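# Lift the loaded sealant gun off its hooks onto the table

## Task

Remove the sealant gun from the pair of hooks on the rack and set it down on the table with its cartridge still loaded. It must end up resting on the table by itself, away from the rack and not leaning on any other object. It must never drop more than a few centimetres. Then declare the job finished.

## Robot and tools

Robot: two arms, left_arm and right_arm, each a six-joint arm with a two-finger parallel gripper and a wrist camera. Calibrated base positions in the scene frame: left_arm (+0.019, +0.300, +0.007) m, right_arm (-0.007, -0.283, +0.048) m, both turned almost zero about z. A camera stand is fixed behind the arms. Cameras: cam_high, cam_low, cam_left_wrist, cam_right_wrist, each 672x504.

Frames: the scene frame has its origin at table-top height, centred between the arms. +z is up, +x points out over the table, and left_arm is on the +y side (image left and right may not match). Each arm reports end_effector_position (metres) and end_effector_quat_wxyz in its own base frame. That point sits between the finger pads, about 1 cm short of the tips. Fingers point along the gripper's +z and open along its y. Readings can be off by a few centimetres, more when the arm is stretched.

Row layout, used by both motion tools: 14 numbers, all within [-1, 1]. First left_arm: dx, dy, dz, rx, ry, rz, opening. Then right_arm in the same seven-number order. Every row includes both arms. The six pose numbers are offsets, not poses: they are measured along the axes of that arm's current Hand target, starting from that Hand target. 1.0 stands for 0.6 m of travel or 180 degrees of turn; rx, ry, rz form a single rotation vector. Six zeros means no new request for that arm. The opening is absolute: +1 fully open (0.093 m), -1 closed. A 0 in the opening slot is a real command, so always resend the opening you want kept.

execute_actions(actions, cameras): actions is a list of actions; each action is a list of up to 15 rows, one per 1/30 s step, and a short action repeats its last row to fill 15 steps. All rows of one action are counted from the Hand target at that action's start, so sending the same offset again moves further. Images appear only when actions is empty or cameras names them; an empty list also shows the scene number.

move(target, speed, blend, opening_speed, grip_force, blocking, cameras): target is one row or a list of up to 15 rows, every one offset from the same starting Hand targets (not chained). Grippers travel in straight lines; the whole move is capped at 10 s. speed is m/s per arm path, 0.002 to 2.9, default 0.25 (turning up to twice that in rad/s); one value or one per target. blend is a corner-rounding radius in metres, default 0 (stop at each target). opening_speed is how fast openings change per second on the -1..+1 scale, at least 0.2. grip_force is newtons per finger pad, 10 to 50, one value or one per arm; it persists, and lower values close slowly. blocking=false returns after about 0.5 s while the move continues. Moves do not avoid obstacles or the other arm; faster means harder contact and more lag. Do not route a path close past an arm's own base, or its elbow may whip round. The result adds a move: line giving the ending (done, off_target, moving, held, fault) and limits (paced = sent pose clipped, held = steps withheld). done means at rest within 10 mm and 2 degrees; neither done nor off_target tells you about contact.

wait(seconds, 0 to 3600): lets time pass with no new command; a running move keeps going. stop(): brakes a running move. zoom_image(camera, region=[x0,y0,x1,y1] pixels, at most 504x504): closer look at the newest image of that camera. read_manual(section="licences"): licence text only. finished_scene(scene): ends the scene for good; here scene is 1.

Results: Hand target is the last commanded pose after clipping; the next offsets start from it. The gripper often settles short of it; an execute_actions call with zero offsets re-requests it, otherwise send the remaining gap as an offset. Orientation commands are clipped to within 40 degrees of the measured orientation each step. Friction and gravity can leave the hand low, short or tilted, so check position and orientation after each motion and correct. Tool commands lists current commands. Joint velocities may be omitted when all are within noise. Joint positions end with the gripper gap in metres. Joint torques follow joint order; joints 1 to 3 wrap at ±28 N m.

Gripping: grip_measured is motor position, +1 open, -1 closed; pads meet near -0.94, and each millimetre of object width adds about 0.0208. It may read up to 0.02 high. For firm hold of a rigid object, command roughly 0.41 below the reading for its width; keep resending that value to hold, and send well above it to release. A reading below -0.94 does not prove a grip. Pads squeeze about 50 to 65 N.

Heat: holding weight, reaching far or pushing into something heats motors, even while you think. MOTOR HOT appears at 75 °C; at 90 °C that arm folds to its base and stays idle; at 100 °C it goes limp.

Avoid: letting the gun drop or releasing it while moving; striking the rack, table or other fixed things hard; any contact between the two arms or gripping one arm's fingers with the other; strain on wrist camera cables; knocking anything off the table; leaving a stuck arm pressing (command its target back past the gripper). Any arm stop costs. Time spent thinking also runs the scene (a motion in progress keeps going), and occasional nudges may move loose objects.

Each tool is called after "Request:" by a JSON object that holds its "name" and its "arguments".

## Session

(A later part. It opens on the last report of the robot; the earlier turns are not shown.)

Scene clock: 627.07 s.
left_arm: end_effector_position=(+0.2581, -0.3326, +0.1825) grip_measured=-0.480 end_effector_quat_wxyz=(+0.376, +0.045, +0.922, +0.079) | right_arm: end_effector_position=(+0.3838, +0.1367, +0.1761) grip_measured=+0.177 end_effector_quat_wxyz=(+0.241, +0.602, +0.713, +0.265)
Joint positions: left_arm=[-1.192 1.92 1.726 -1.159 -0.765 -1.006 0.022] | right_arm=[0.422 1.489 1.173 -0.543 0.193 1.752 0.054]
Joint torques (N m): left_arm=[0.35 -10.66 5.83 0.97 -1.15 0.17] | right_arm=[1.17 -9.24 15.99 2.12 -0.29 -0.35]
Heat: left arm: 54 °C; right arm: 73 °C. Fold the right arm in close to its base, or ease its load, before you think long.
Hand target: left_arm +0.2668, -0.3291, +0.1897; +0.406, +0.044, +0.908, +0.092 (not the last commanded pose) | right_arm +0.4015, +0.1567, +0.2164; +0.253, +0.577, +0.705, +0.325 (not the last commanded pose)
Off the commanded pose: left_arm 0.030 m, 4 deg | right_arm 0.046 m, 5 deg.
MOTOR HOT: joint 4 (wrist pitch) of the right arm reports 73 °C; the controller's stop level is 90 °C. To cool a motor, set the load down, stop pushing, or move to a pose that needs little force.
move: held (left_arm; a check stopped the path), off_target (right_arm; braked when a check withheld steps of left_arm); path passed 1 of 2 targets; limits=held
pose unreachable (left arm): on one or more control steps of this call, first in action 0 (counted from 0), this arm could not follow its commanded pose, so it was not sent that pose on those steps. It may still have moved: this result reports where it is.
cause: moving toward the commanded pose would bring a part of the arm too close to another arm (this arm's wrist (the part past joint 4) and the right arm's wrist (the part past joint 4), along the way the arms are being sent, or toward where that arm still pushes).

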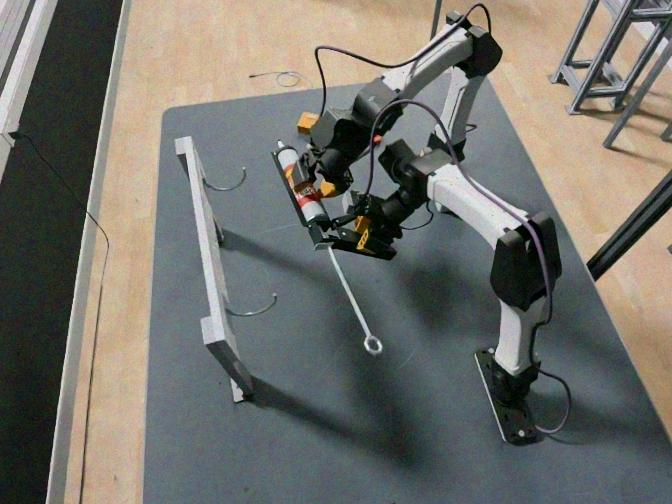

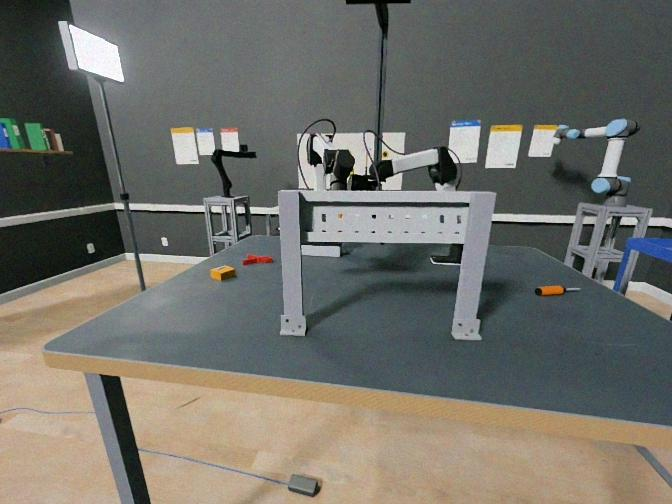

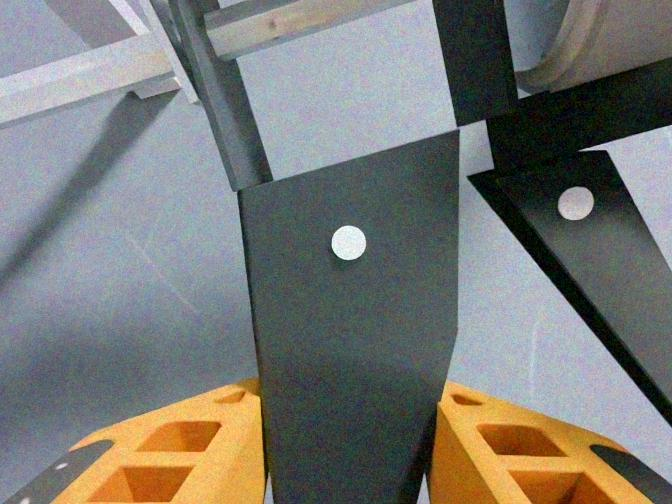

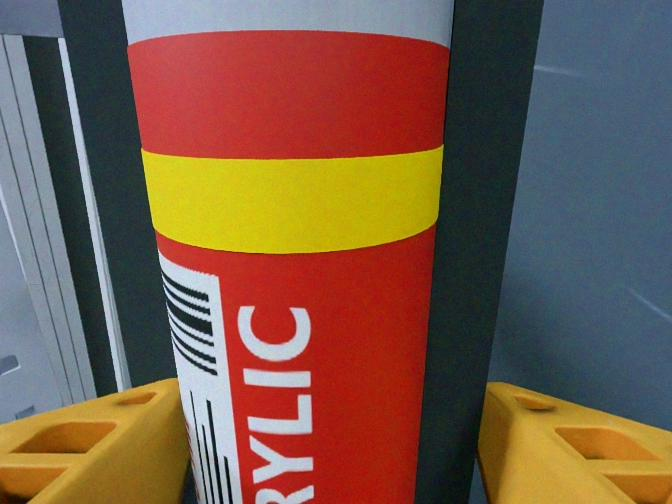

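Request:
{"name": "move", "arguments": {"target": [0.1094,-0.0304,0.098,0,0,0,-0.6,-0.0027,-0.1125,0.099,0,0,0,-0.1], "speed": 0.1, "cameras": ["cam_high","cam_low","cam_left_wrist"]}}

Scene clock: 634.53 s.
left_arm: end_effector_position=(+0.2543, -0.3346, +0.1016) grip_measured=-0.480 end_effector_quat_wxyz=(+0.378, +0.041, +0.922, +0.068) | right_arm: end_effector_position=(+0.3808, +0.1375, +0.0986) grip_measured=+0.176 end_effector_quat_wxyz=(+0.235, +0.600, +0.719, +0.261)
Joint positions: left_arm=[-1.201 1.942 1.433 -0.83 -0.761 -1.02 0.022] | right_arm=[0.422 1.556 0.929 -0.246 0.182 1.746 0.054]
Joint torques (N m): left_arm=[1.07 -8.55 5.38 1.07 -1.17 0.33] | right_arm=[1.14 -9.78 10.14 2.75 -0.18 -0.25]
Heat: left arm: 52 °C; right arm: 71 °C.
Hand target: left_arm +0.2669, -0.3291, +0.0998; +0.406, +0.044, +0.908, +0.092 | right_arm +0.4015, +0.1567, +0.1265; +0.253, +0.577, +0.705, +0.325
Off the commanded pose: left_arm 0.014 m, 5 deg | right_arm 0.040 m, 8 deg.
MOTOR HOT: cleared for the motors of the right arm.
move: off_target (left_arm, right_arm)

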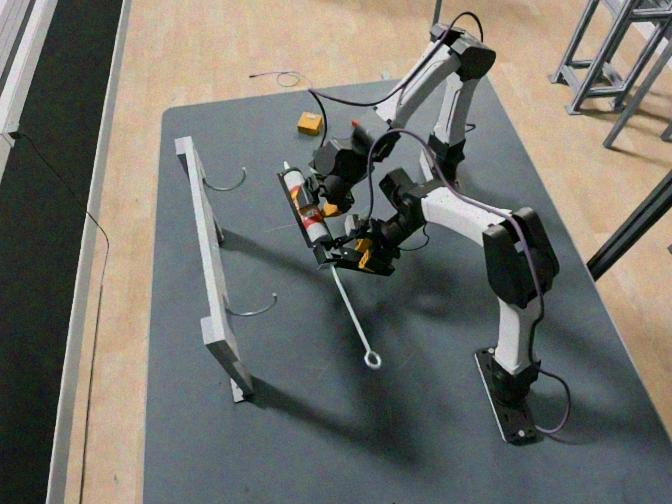

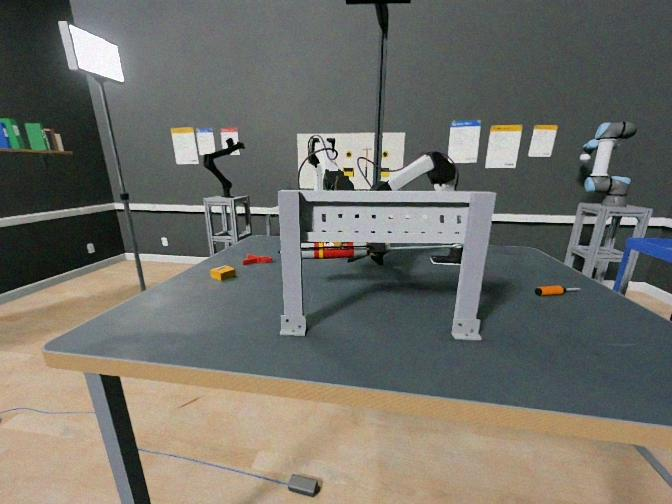

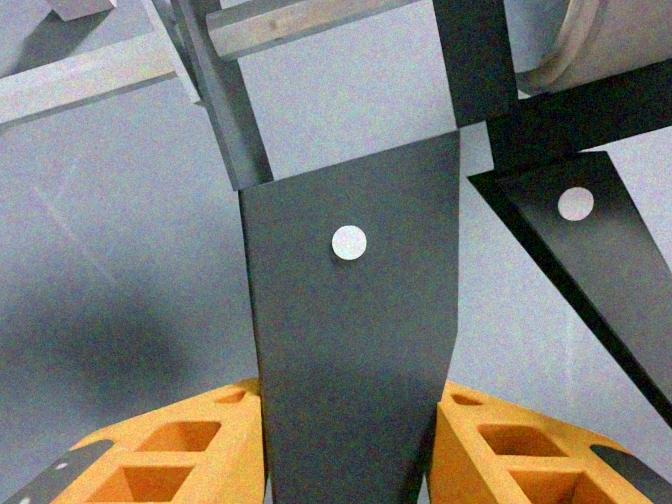

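Request:
{"name": "move", "arguments": {"target": [0.0425,-0.0118,0.0381,0,0,0,-0.6,-0.001,-0.0438,0.0385,0,0,0,-0.1], "speed": 0.08, "cameras": ["cam_high","cam_low","cam_left_wrist"]}}

Scene clock: 644.07 s.
left_arm: end_effector_position=(+0.2547, -0.3355, +0.0676) grip_measured=-0.480 end_effector_quat_wxyz=(+0.379, +0.041, +0.922, +0.067) | right_arm: end_effector_position=(+0.3807, +0.1373, +0.0659) grip_measured=+0.176 end_effector_quat_wxyz=(+0.236, +0.599, +0.718, +0.263)
Joint positions: left_arm=[-1.201 1.986 1.352 -0.703 -0.761 -1.019 0.022] | right_arm=[0.422 1.615 0.84 -0.093 0.183 1.745 0.054]
Joint torques (N m): left_arm=[1.1 -8.43 5.19 1.13 -1.16 0.28] | right_arm=[1.21 -9.76 9.62 2.79 -0.18 -0.28]
Heat: left arm: 50 °C; right arm: 69 °C.
Hand target: left_arm +0.2668, -0.3290, +0.0647; +0.406, +0.044, +0.908, +0.092 | right_arm +0.4015, +0.1567, +0.0915; +0.253, +0.577, +0.705, +0.325
Off the commanded pose: left_arm 0.014 m, 5 deg | right_arm 0.038 m, 8 deg.
move: off_target (left_arm, right_arm)

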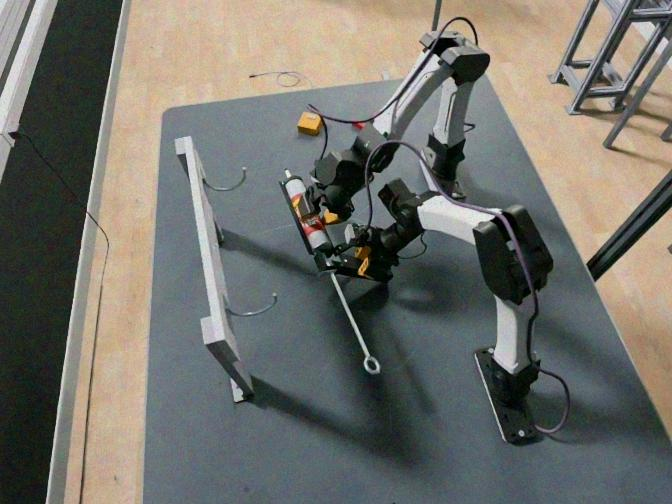

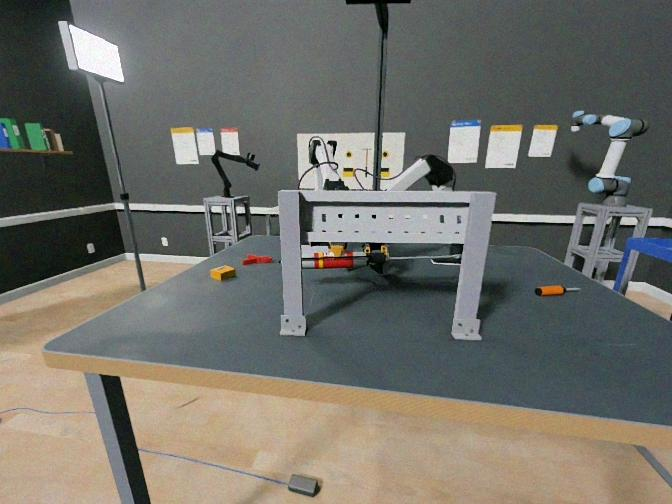

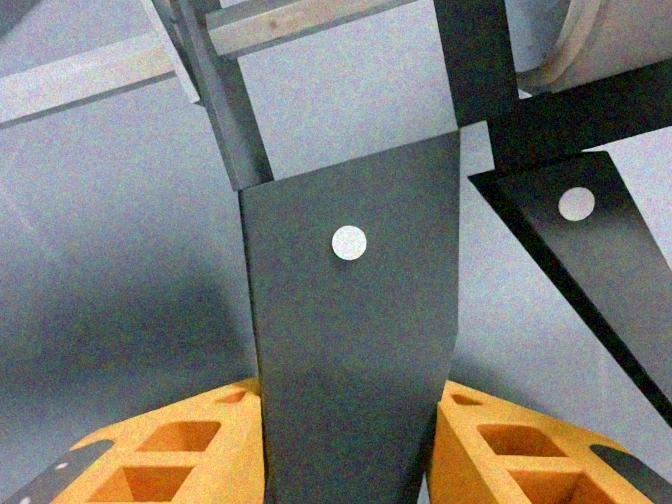

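Request:
{"name": "move", "arguments": {"target": [0.0364,-0.0101,0.0327,0,0,0,-0.6,-0.0009,-0.0375,0.033,0,0,0,-0.1], "speed": 0.06, "cameras": ["cam_high","cam_low"]}}

Scene clock: 647.87 s.
left_arm: end_effector_position=(+0.2629, -0.3355, +0.0541) grip_measured=-0.480 end_effector_quat_wxyz=(+0.409, +0.038, +0.909, +0.072) | right_arm: end_effector_position=(+0.3873, +0.1374, +0.0435) grip_measured=+0.114 end_effector_quat_wxyz=(+0.246, +0.600, +0.710, +0.273)
Joint positions: left_arm=[-1.201 2.019 1.302 -0.589 -0.826 -1 0.022] | right_arm=[0.42 1.685 0.786 0.062 0.193 1.749 0.051]
Joint torques (N m): left_arm=[1.26 -7.12 4.12 1.16 -0.53 0.16] | right_arm=[1.33 -9.44 8.13 2.64 -0.29 -0.31]
Heat: left arm: 50 °C; right arm: 69 °C.
Hand target: left_arm +0.2670, -0.3290, +0.0348; +0.406, +0.044, +0.908, +0.092 | right_arm +0.4014, +0.1566, +0.0615; +0.253, +0.577, +0.705, +0.325
Off the commanded pose: left_arm 0.021 m, 2 deg | right_arm 0.030 m, 7 deg.
move: off_target (left_arm, right_arm)

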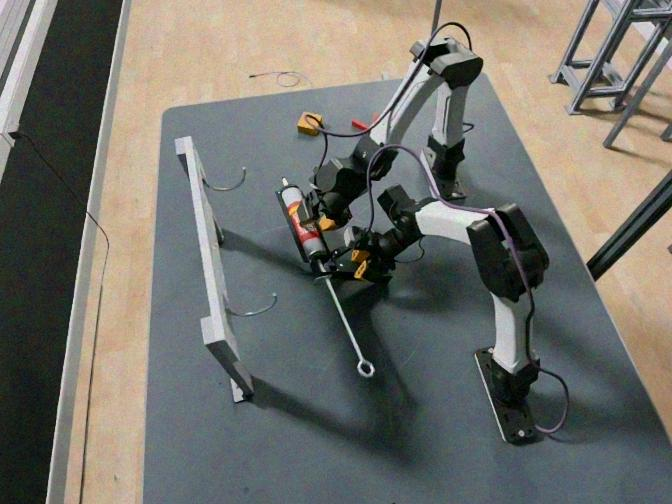

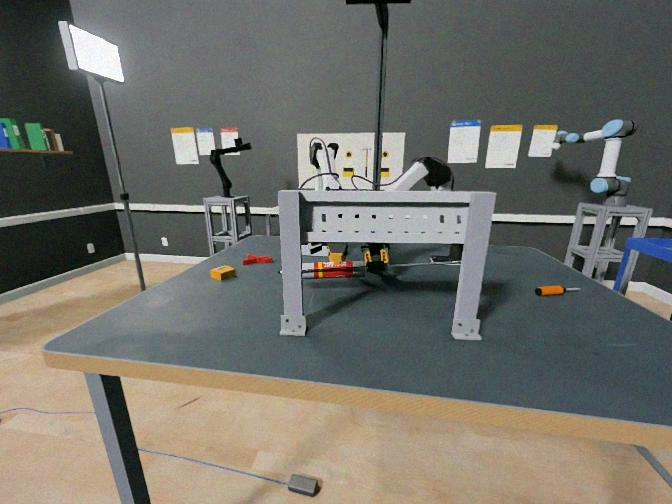

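Request:
{"name": "wait", "arguments": {"seconds": 0.1, "cameras": ["cam_right_wrist","cam_left_wrist"]}}

Request:
{"name": "zoom_image", "arguments": {"camera": "cam_right_wrist", "region": [0, 0, 504, 504]}}

Scene clock: 652.13 s.
left_arm: end_effector_position=(+0.2630, -0.3355, +0.0540) grip_measured=-0.480 end_effector_quat_wxyz=(+0.410, +0.038, +0.908, +0.072) | right_arm: end_effector_position=(+0.3873, +0.1374, +0.0433) grip_measured=+0.089 end_effector_quat_wxyz=(+0.246, +0.600, +0.710, +0.274)
Joint positions: left_arm=[-1.201 2.019 1.302 -0.587 -0.827 -1 0.022] | right_arm=[0.42 1.686 0.785 0.064 0.193 1.749 0.049]
Joint torques (N m): left_arm=[1.24 -7.08 4.26 1.16 -0.53 0.16] | right_arm=[1.37 -9.5 8.42 2.62 -0.29 -0.31]
Heat: left arm: 49 °C; right arm: 69 °C.
Hand target: left_arm +0.2670, -0.3290, +0.0349; +0.406, +0.044, +0.908, +0.092 | right_arm +0.4015, +0.1566, +0.0615; +0.253, +0.577, +0.705, +0.325
Tool commands: left_gripper/opening=-0.6 right_gripper/opening=-0.1
Off the commanded pose: left_arm 0.021 m, 2 deg | right_arm 0.030 m, 7 deg.
wait: 0.10 s; at rest from the start
Images, in order (width x height): cam_left_wrist 672x504, cam_right_wrist 672x504.

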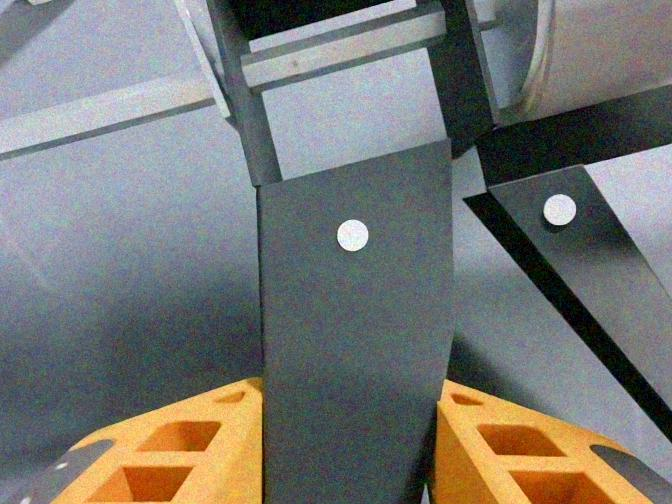

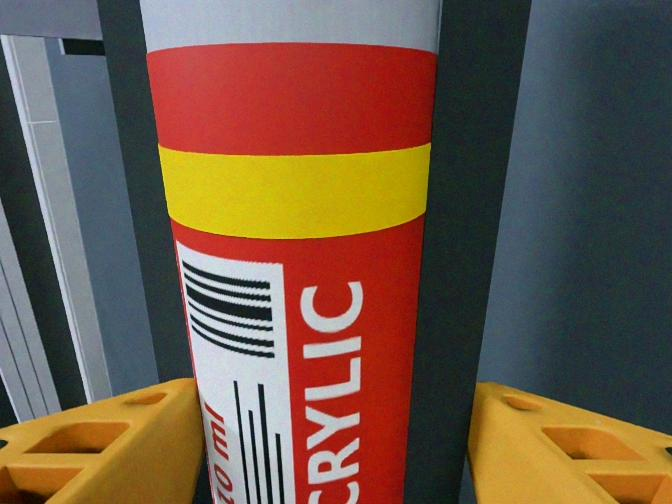

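Scaled by 1.000.

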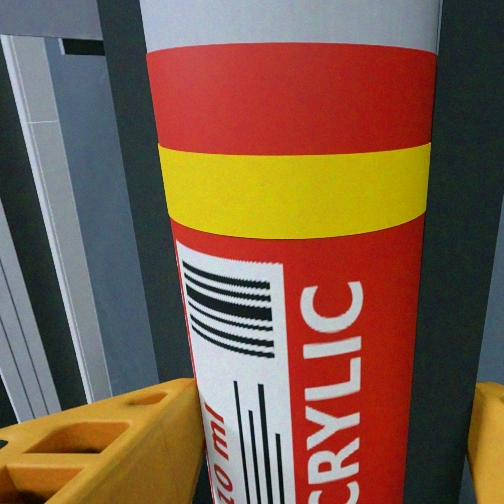

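Request:
{"name": "move", "arguments": {"target": [[0,0,0,0,0,0,-0.15,0,0,0,0,0,0,-0.1],[0,0,-0.2,0,0,0,-0.15,0,0,0,0,0,0,-0.1]], "speed": 0.1, "opening_speed": 0.4, "cameras": ["all"]}}

Scene clock: 669.37 s.
left_arm: end_effector_position=(+0.1767, -0.3384, +0.0981) grip_measured=-0.152 end_effector_quat_wxyz=(+0.393, +0.056, +0.911, +0.111) | right_arm: end_effector_position=(+0.3933, +0.1491, +0.0510) grip_measured=-0.098 end_effector_quat_wxyz=(+0.247, +0.586, +0.708, +0.308)
Joint positions: left_arm=[-1.424 2.008 1.493 -1.13 -0.839 -1.335 0.038] | right_arm=[0.426 1.686 0.774 0.139 0.161 1.741 0.041]
Joint torques (N m): left_arm=[-0.29 -12.3 7.73 0.15 -0.68 -0.14] | right_arm=[0.58 -8.8 9.7 2.05 0.05 -0.21]
Heat: left arm: 48 °C; right arm: 67 °C.
Hand target: left_arm +0.1775, -0.3449, +0.1132; +0.406, +0.044, +0.908, +0.092 | right_arm +0.4015, +0.1566, +0.0616; +0.253, +0.577, +0.705, +0.325
Off the commanded pose: left_arm 0.016 m, 3 deg | right_arm 0.015 m, 2 deg.
move: off_target (left_arm)

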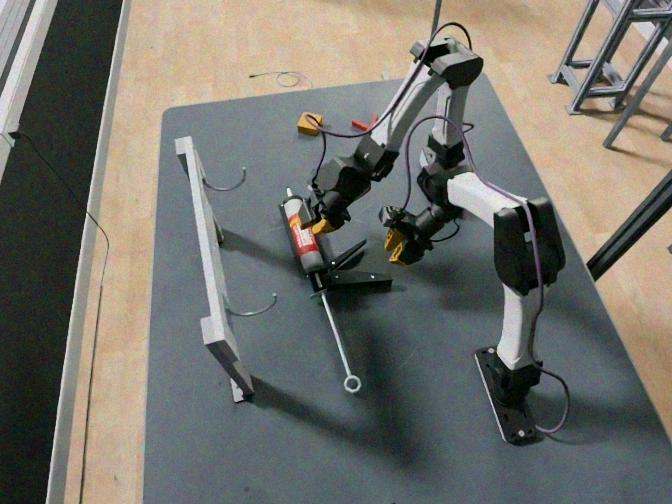

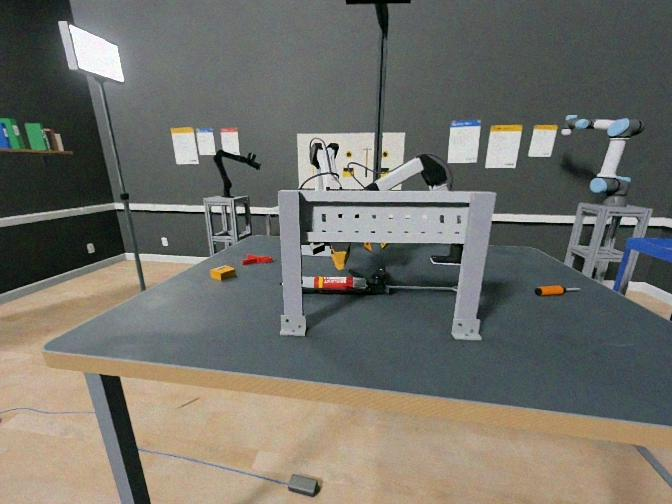

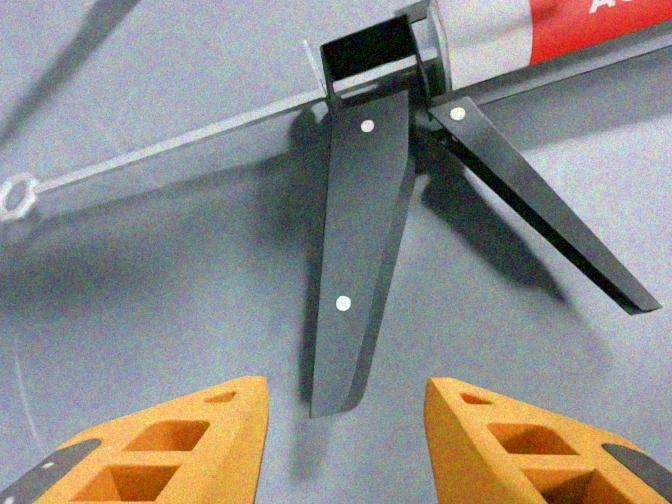

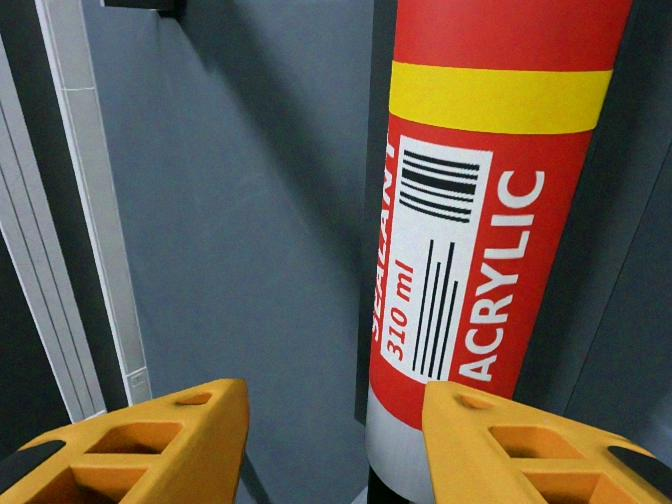

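Request:
{"name": "move", "arguments": {"target": [0,0,-0.15,0,0,0,-0.15,0,0,-0.2,0,0,0,-0.1], "speed": 0.12, "cameras": ["all"]}}

Request:
{"name": "zoom_image", "arguments": {"camera": "cam_low", "region": [270, 230, 500, 330]}}

Request:
{"name": "zoom_image", "arguments": {"camera": "cam_high", "region": [250, 170, 430, 400]}}

Scene clock: 674.53 s.
left_arm: end_effector_position=(+0.1123, -0.3520, +0.1722) grip_measured=-0.152 end_effector_quat_wxyz=(+0.405, +0.050, +0.908, +0.091) | right_arm: end_effector_position=(+0.3173, +0.1391, +0.1383) grip_measured=-0.098 end_effector_quat_wxyz=(+0.248, +0.573, +0.709, +0.326)
Joint positions: left_arm=[-1.606 2.033 1.812 -1.577 -0.834 -1.597 0.038] | right_arm=[0.51 1.198 0.721 -0.267 0.201 1.782 0.041]
Joint torques (N m): left_arm=[-0.25 -8.92 7.77 -0.17 -0.48 -0.14] | right_arm=[0.75 -6.8 8.47 1.72 0.34 -0.04]
Heat: left arm: 48 °C; right arm: 66 °C.
Hand target: left_arm +0.1103, -0.3567, +0.1720; +0.406, +0.044, +0.908, +0.092 | right_arm +0.3136, +0.1367, +0.1407; +0.253, +0.577, +0.705, +0.325
Off the commanded pose: left_arm 0.005 m, 1 deg | right_arm 0.005 m, 1 deg.
joint sent to its limit (left arm) — joint 4 (wrist pitch), lower limit. The joint targets still meet the commanded pose.
move: done

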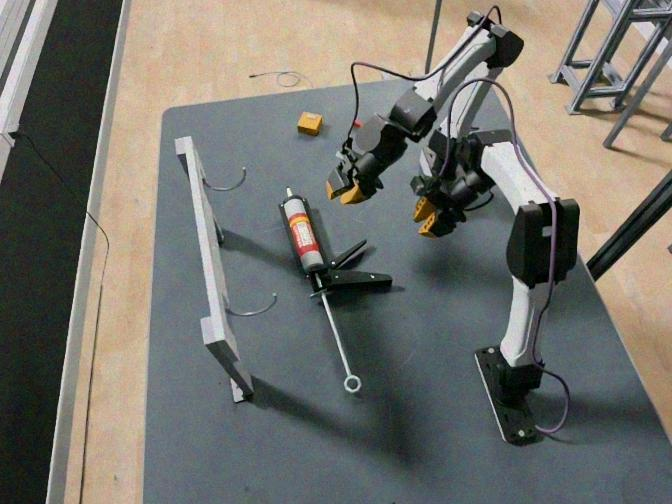

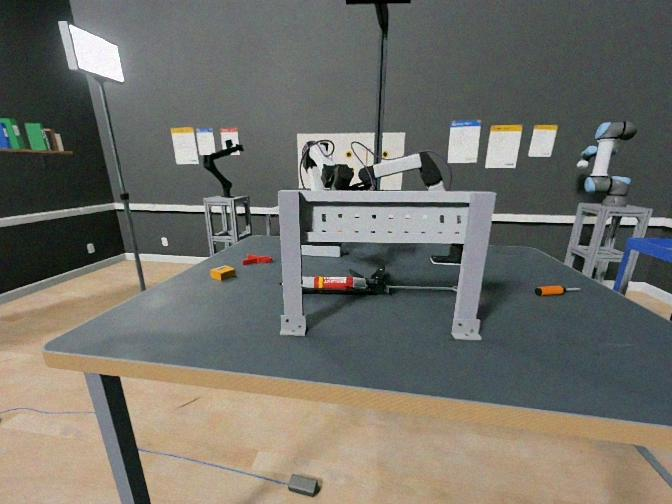

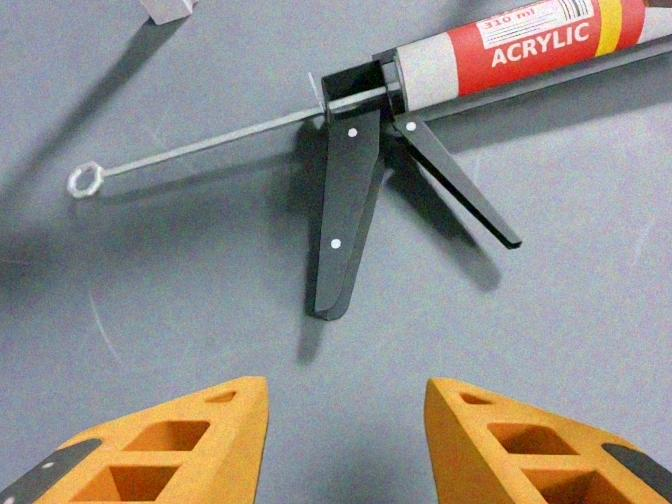

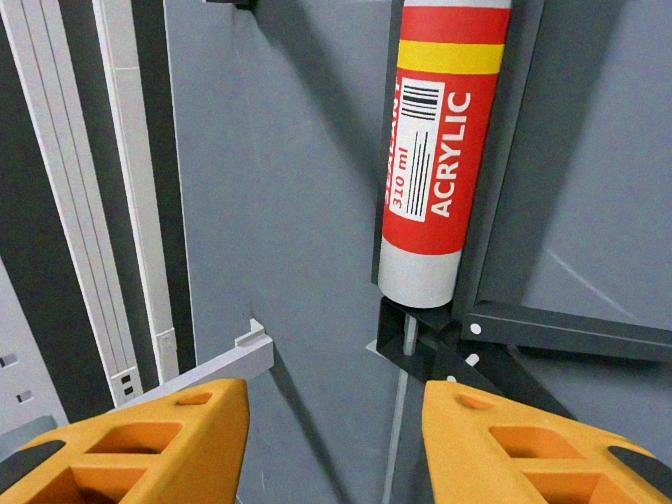

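Scaled by 2.191.

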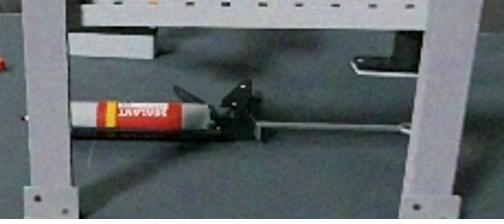

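Scaled by 2.191.

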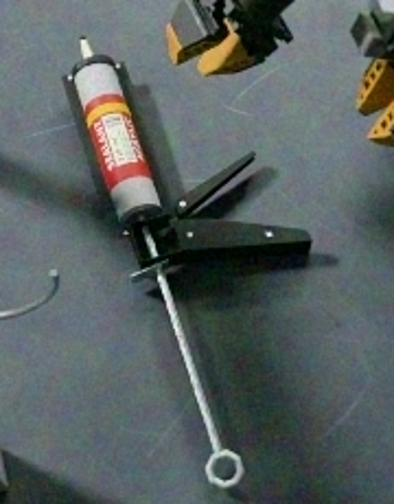

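Request:
{"name": "wait", "arguments": {"seconds": 1.5, "cameras": ["cam_high","cam_low"]}}

Scene clock: 678.67 s.
left_arm: end_effector_position=(+0.1123, -0.3520, +0.1722) grip_measured=-0.152 end_effector_quat_wxyz=(+0.405, +0.050, +0.908, +0.091) | right_arm: end_effector_position=(+0.3172, +0.1391, +0.1382) grip_measured=-0.098 end_effector_quat_wxyz=(+0.248, +0.574, +0.709, +0.326)
Joint positions: left_arm=[-1.606 2.033 1.812 -1.577 -0.834 -1.597 0.038] | right_arm=[0.51 1.198 0.721 -0.267 0.201 1.782 0.041]
Joint torques (N m): left_arm=[-0.28 -8.96 7.66 -0.17 -0.49 -0.16] | right_arm=[0.76 -6.79 8.46 1.68 0.32 -0.02]
Heat: left arm: 48 °C; right arm: 65 °C.
Hand target: left_arm +0.1103, -0.3567, +0.1720; +0.406, +0.044, +0.908, +0.092 | right_arm +0.3136, +0.1367, +0.1407; +0.253, +0.577, +0.705, +0.325
Tool commands: left_gripper/opening=-0.15 right_gripper/opening=-0.1
Off the commanded pose: left_arm 0.005 m, 1 deg | right_arm 0.005 m, 1 deg.
wait: 1.50 s; at rest from the start

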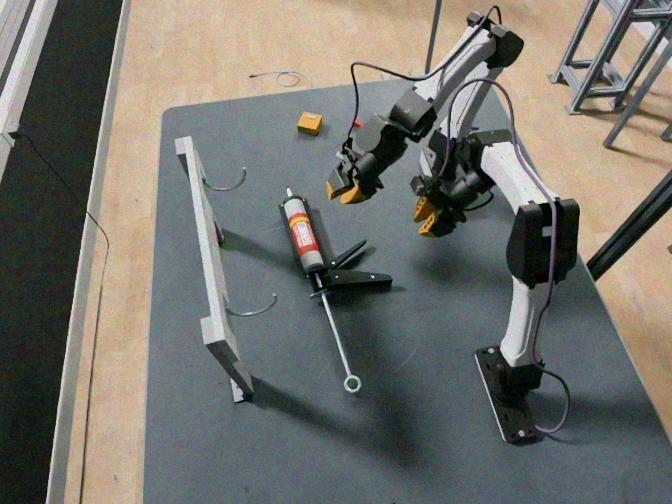

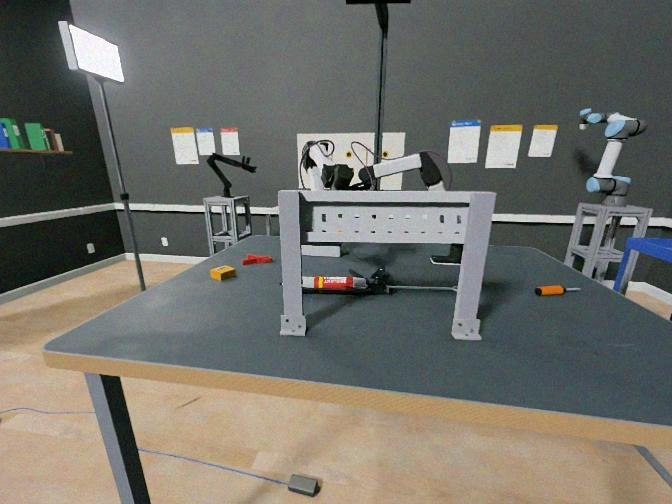

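The loaded gun is on the table, at rest, clear of the rack and both arms, with the cartridge in place. Scene 1 is done.

Request:
{"name": "finished_scene", "arguments": {"scene": 1}}

The scene is finished: the task was done.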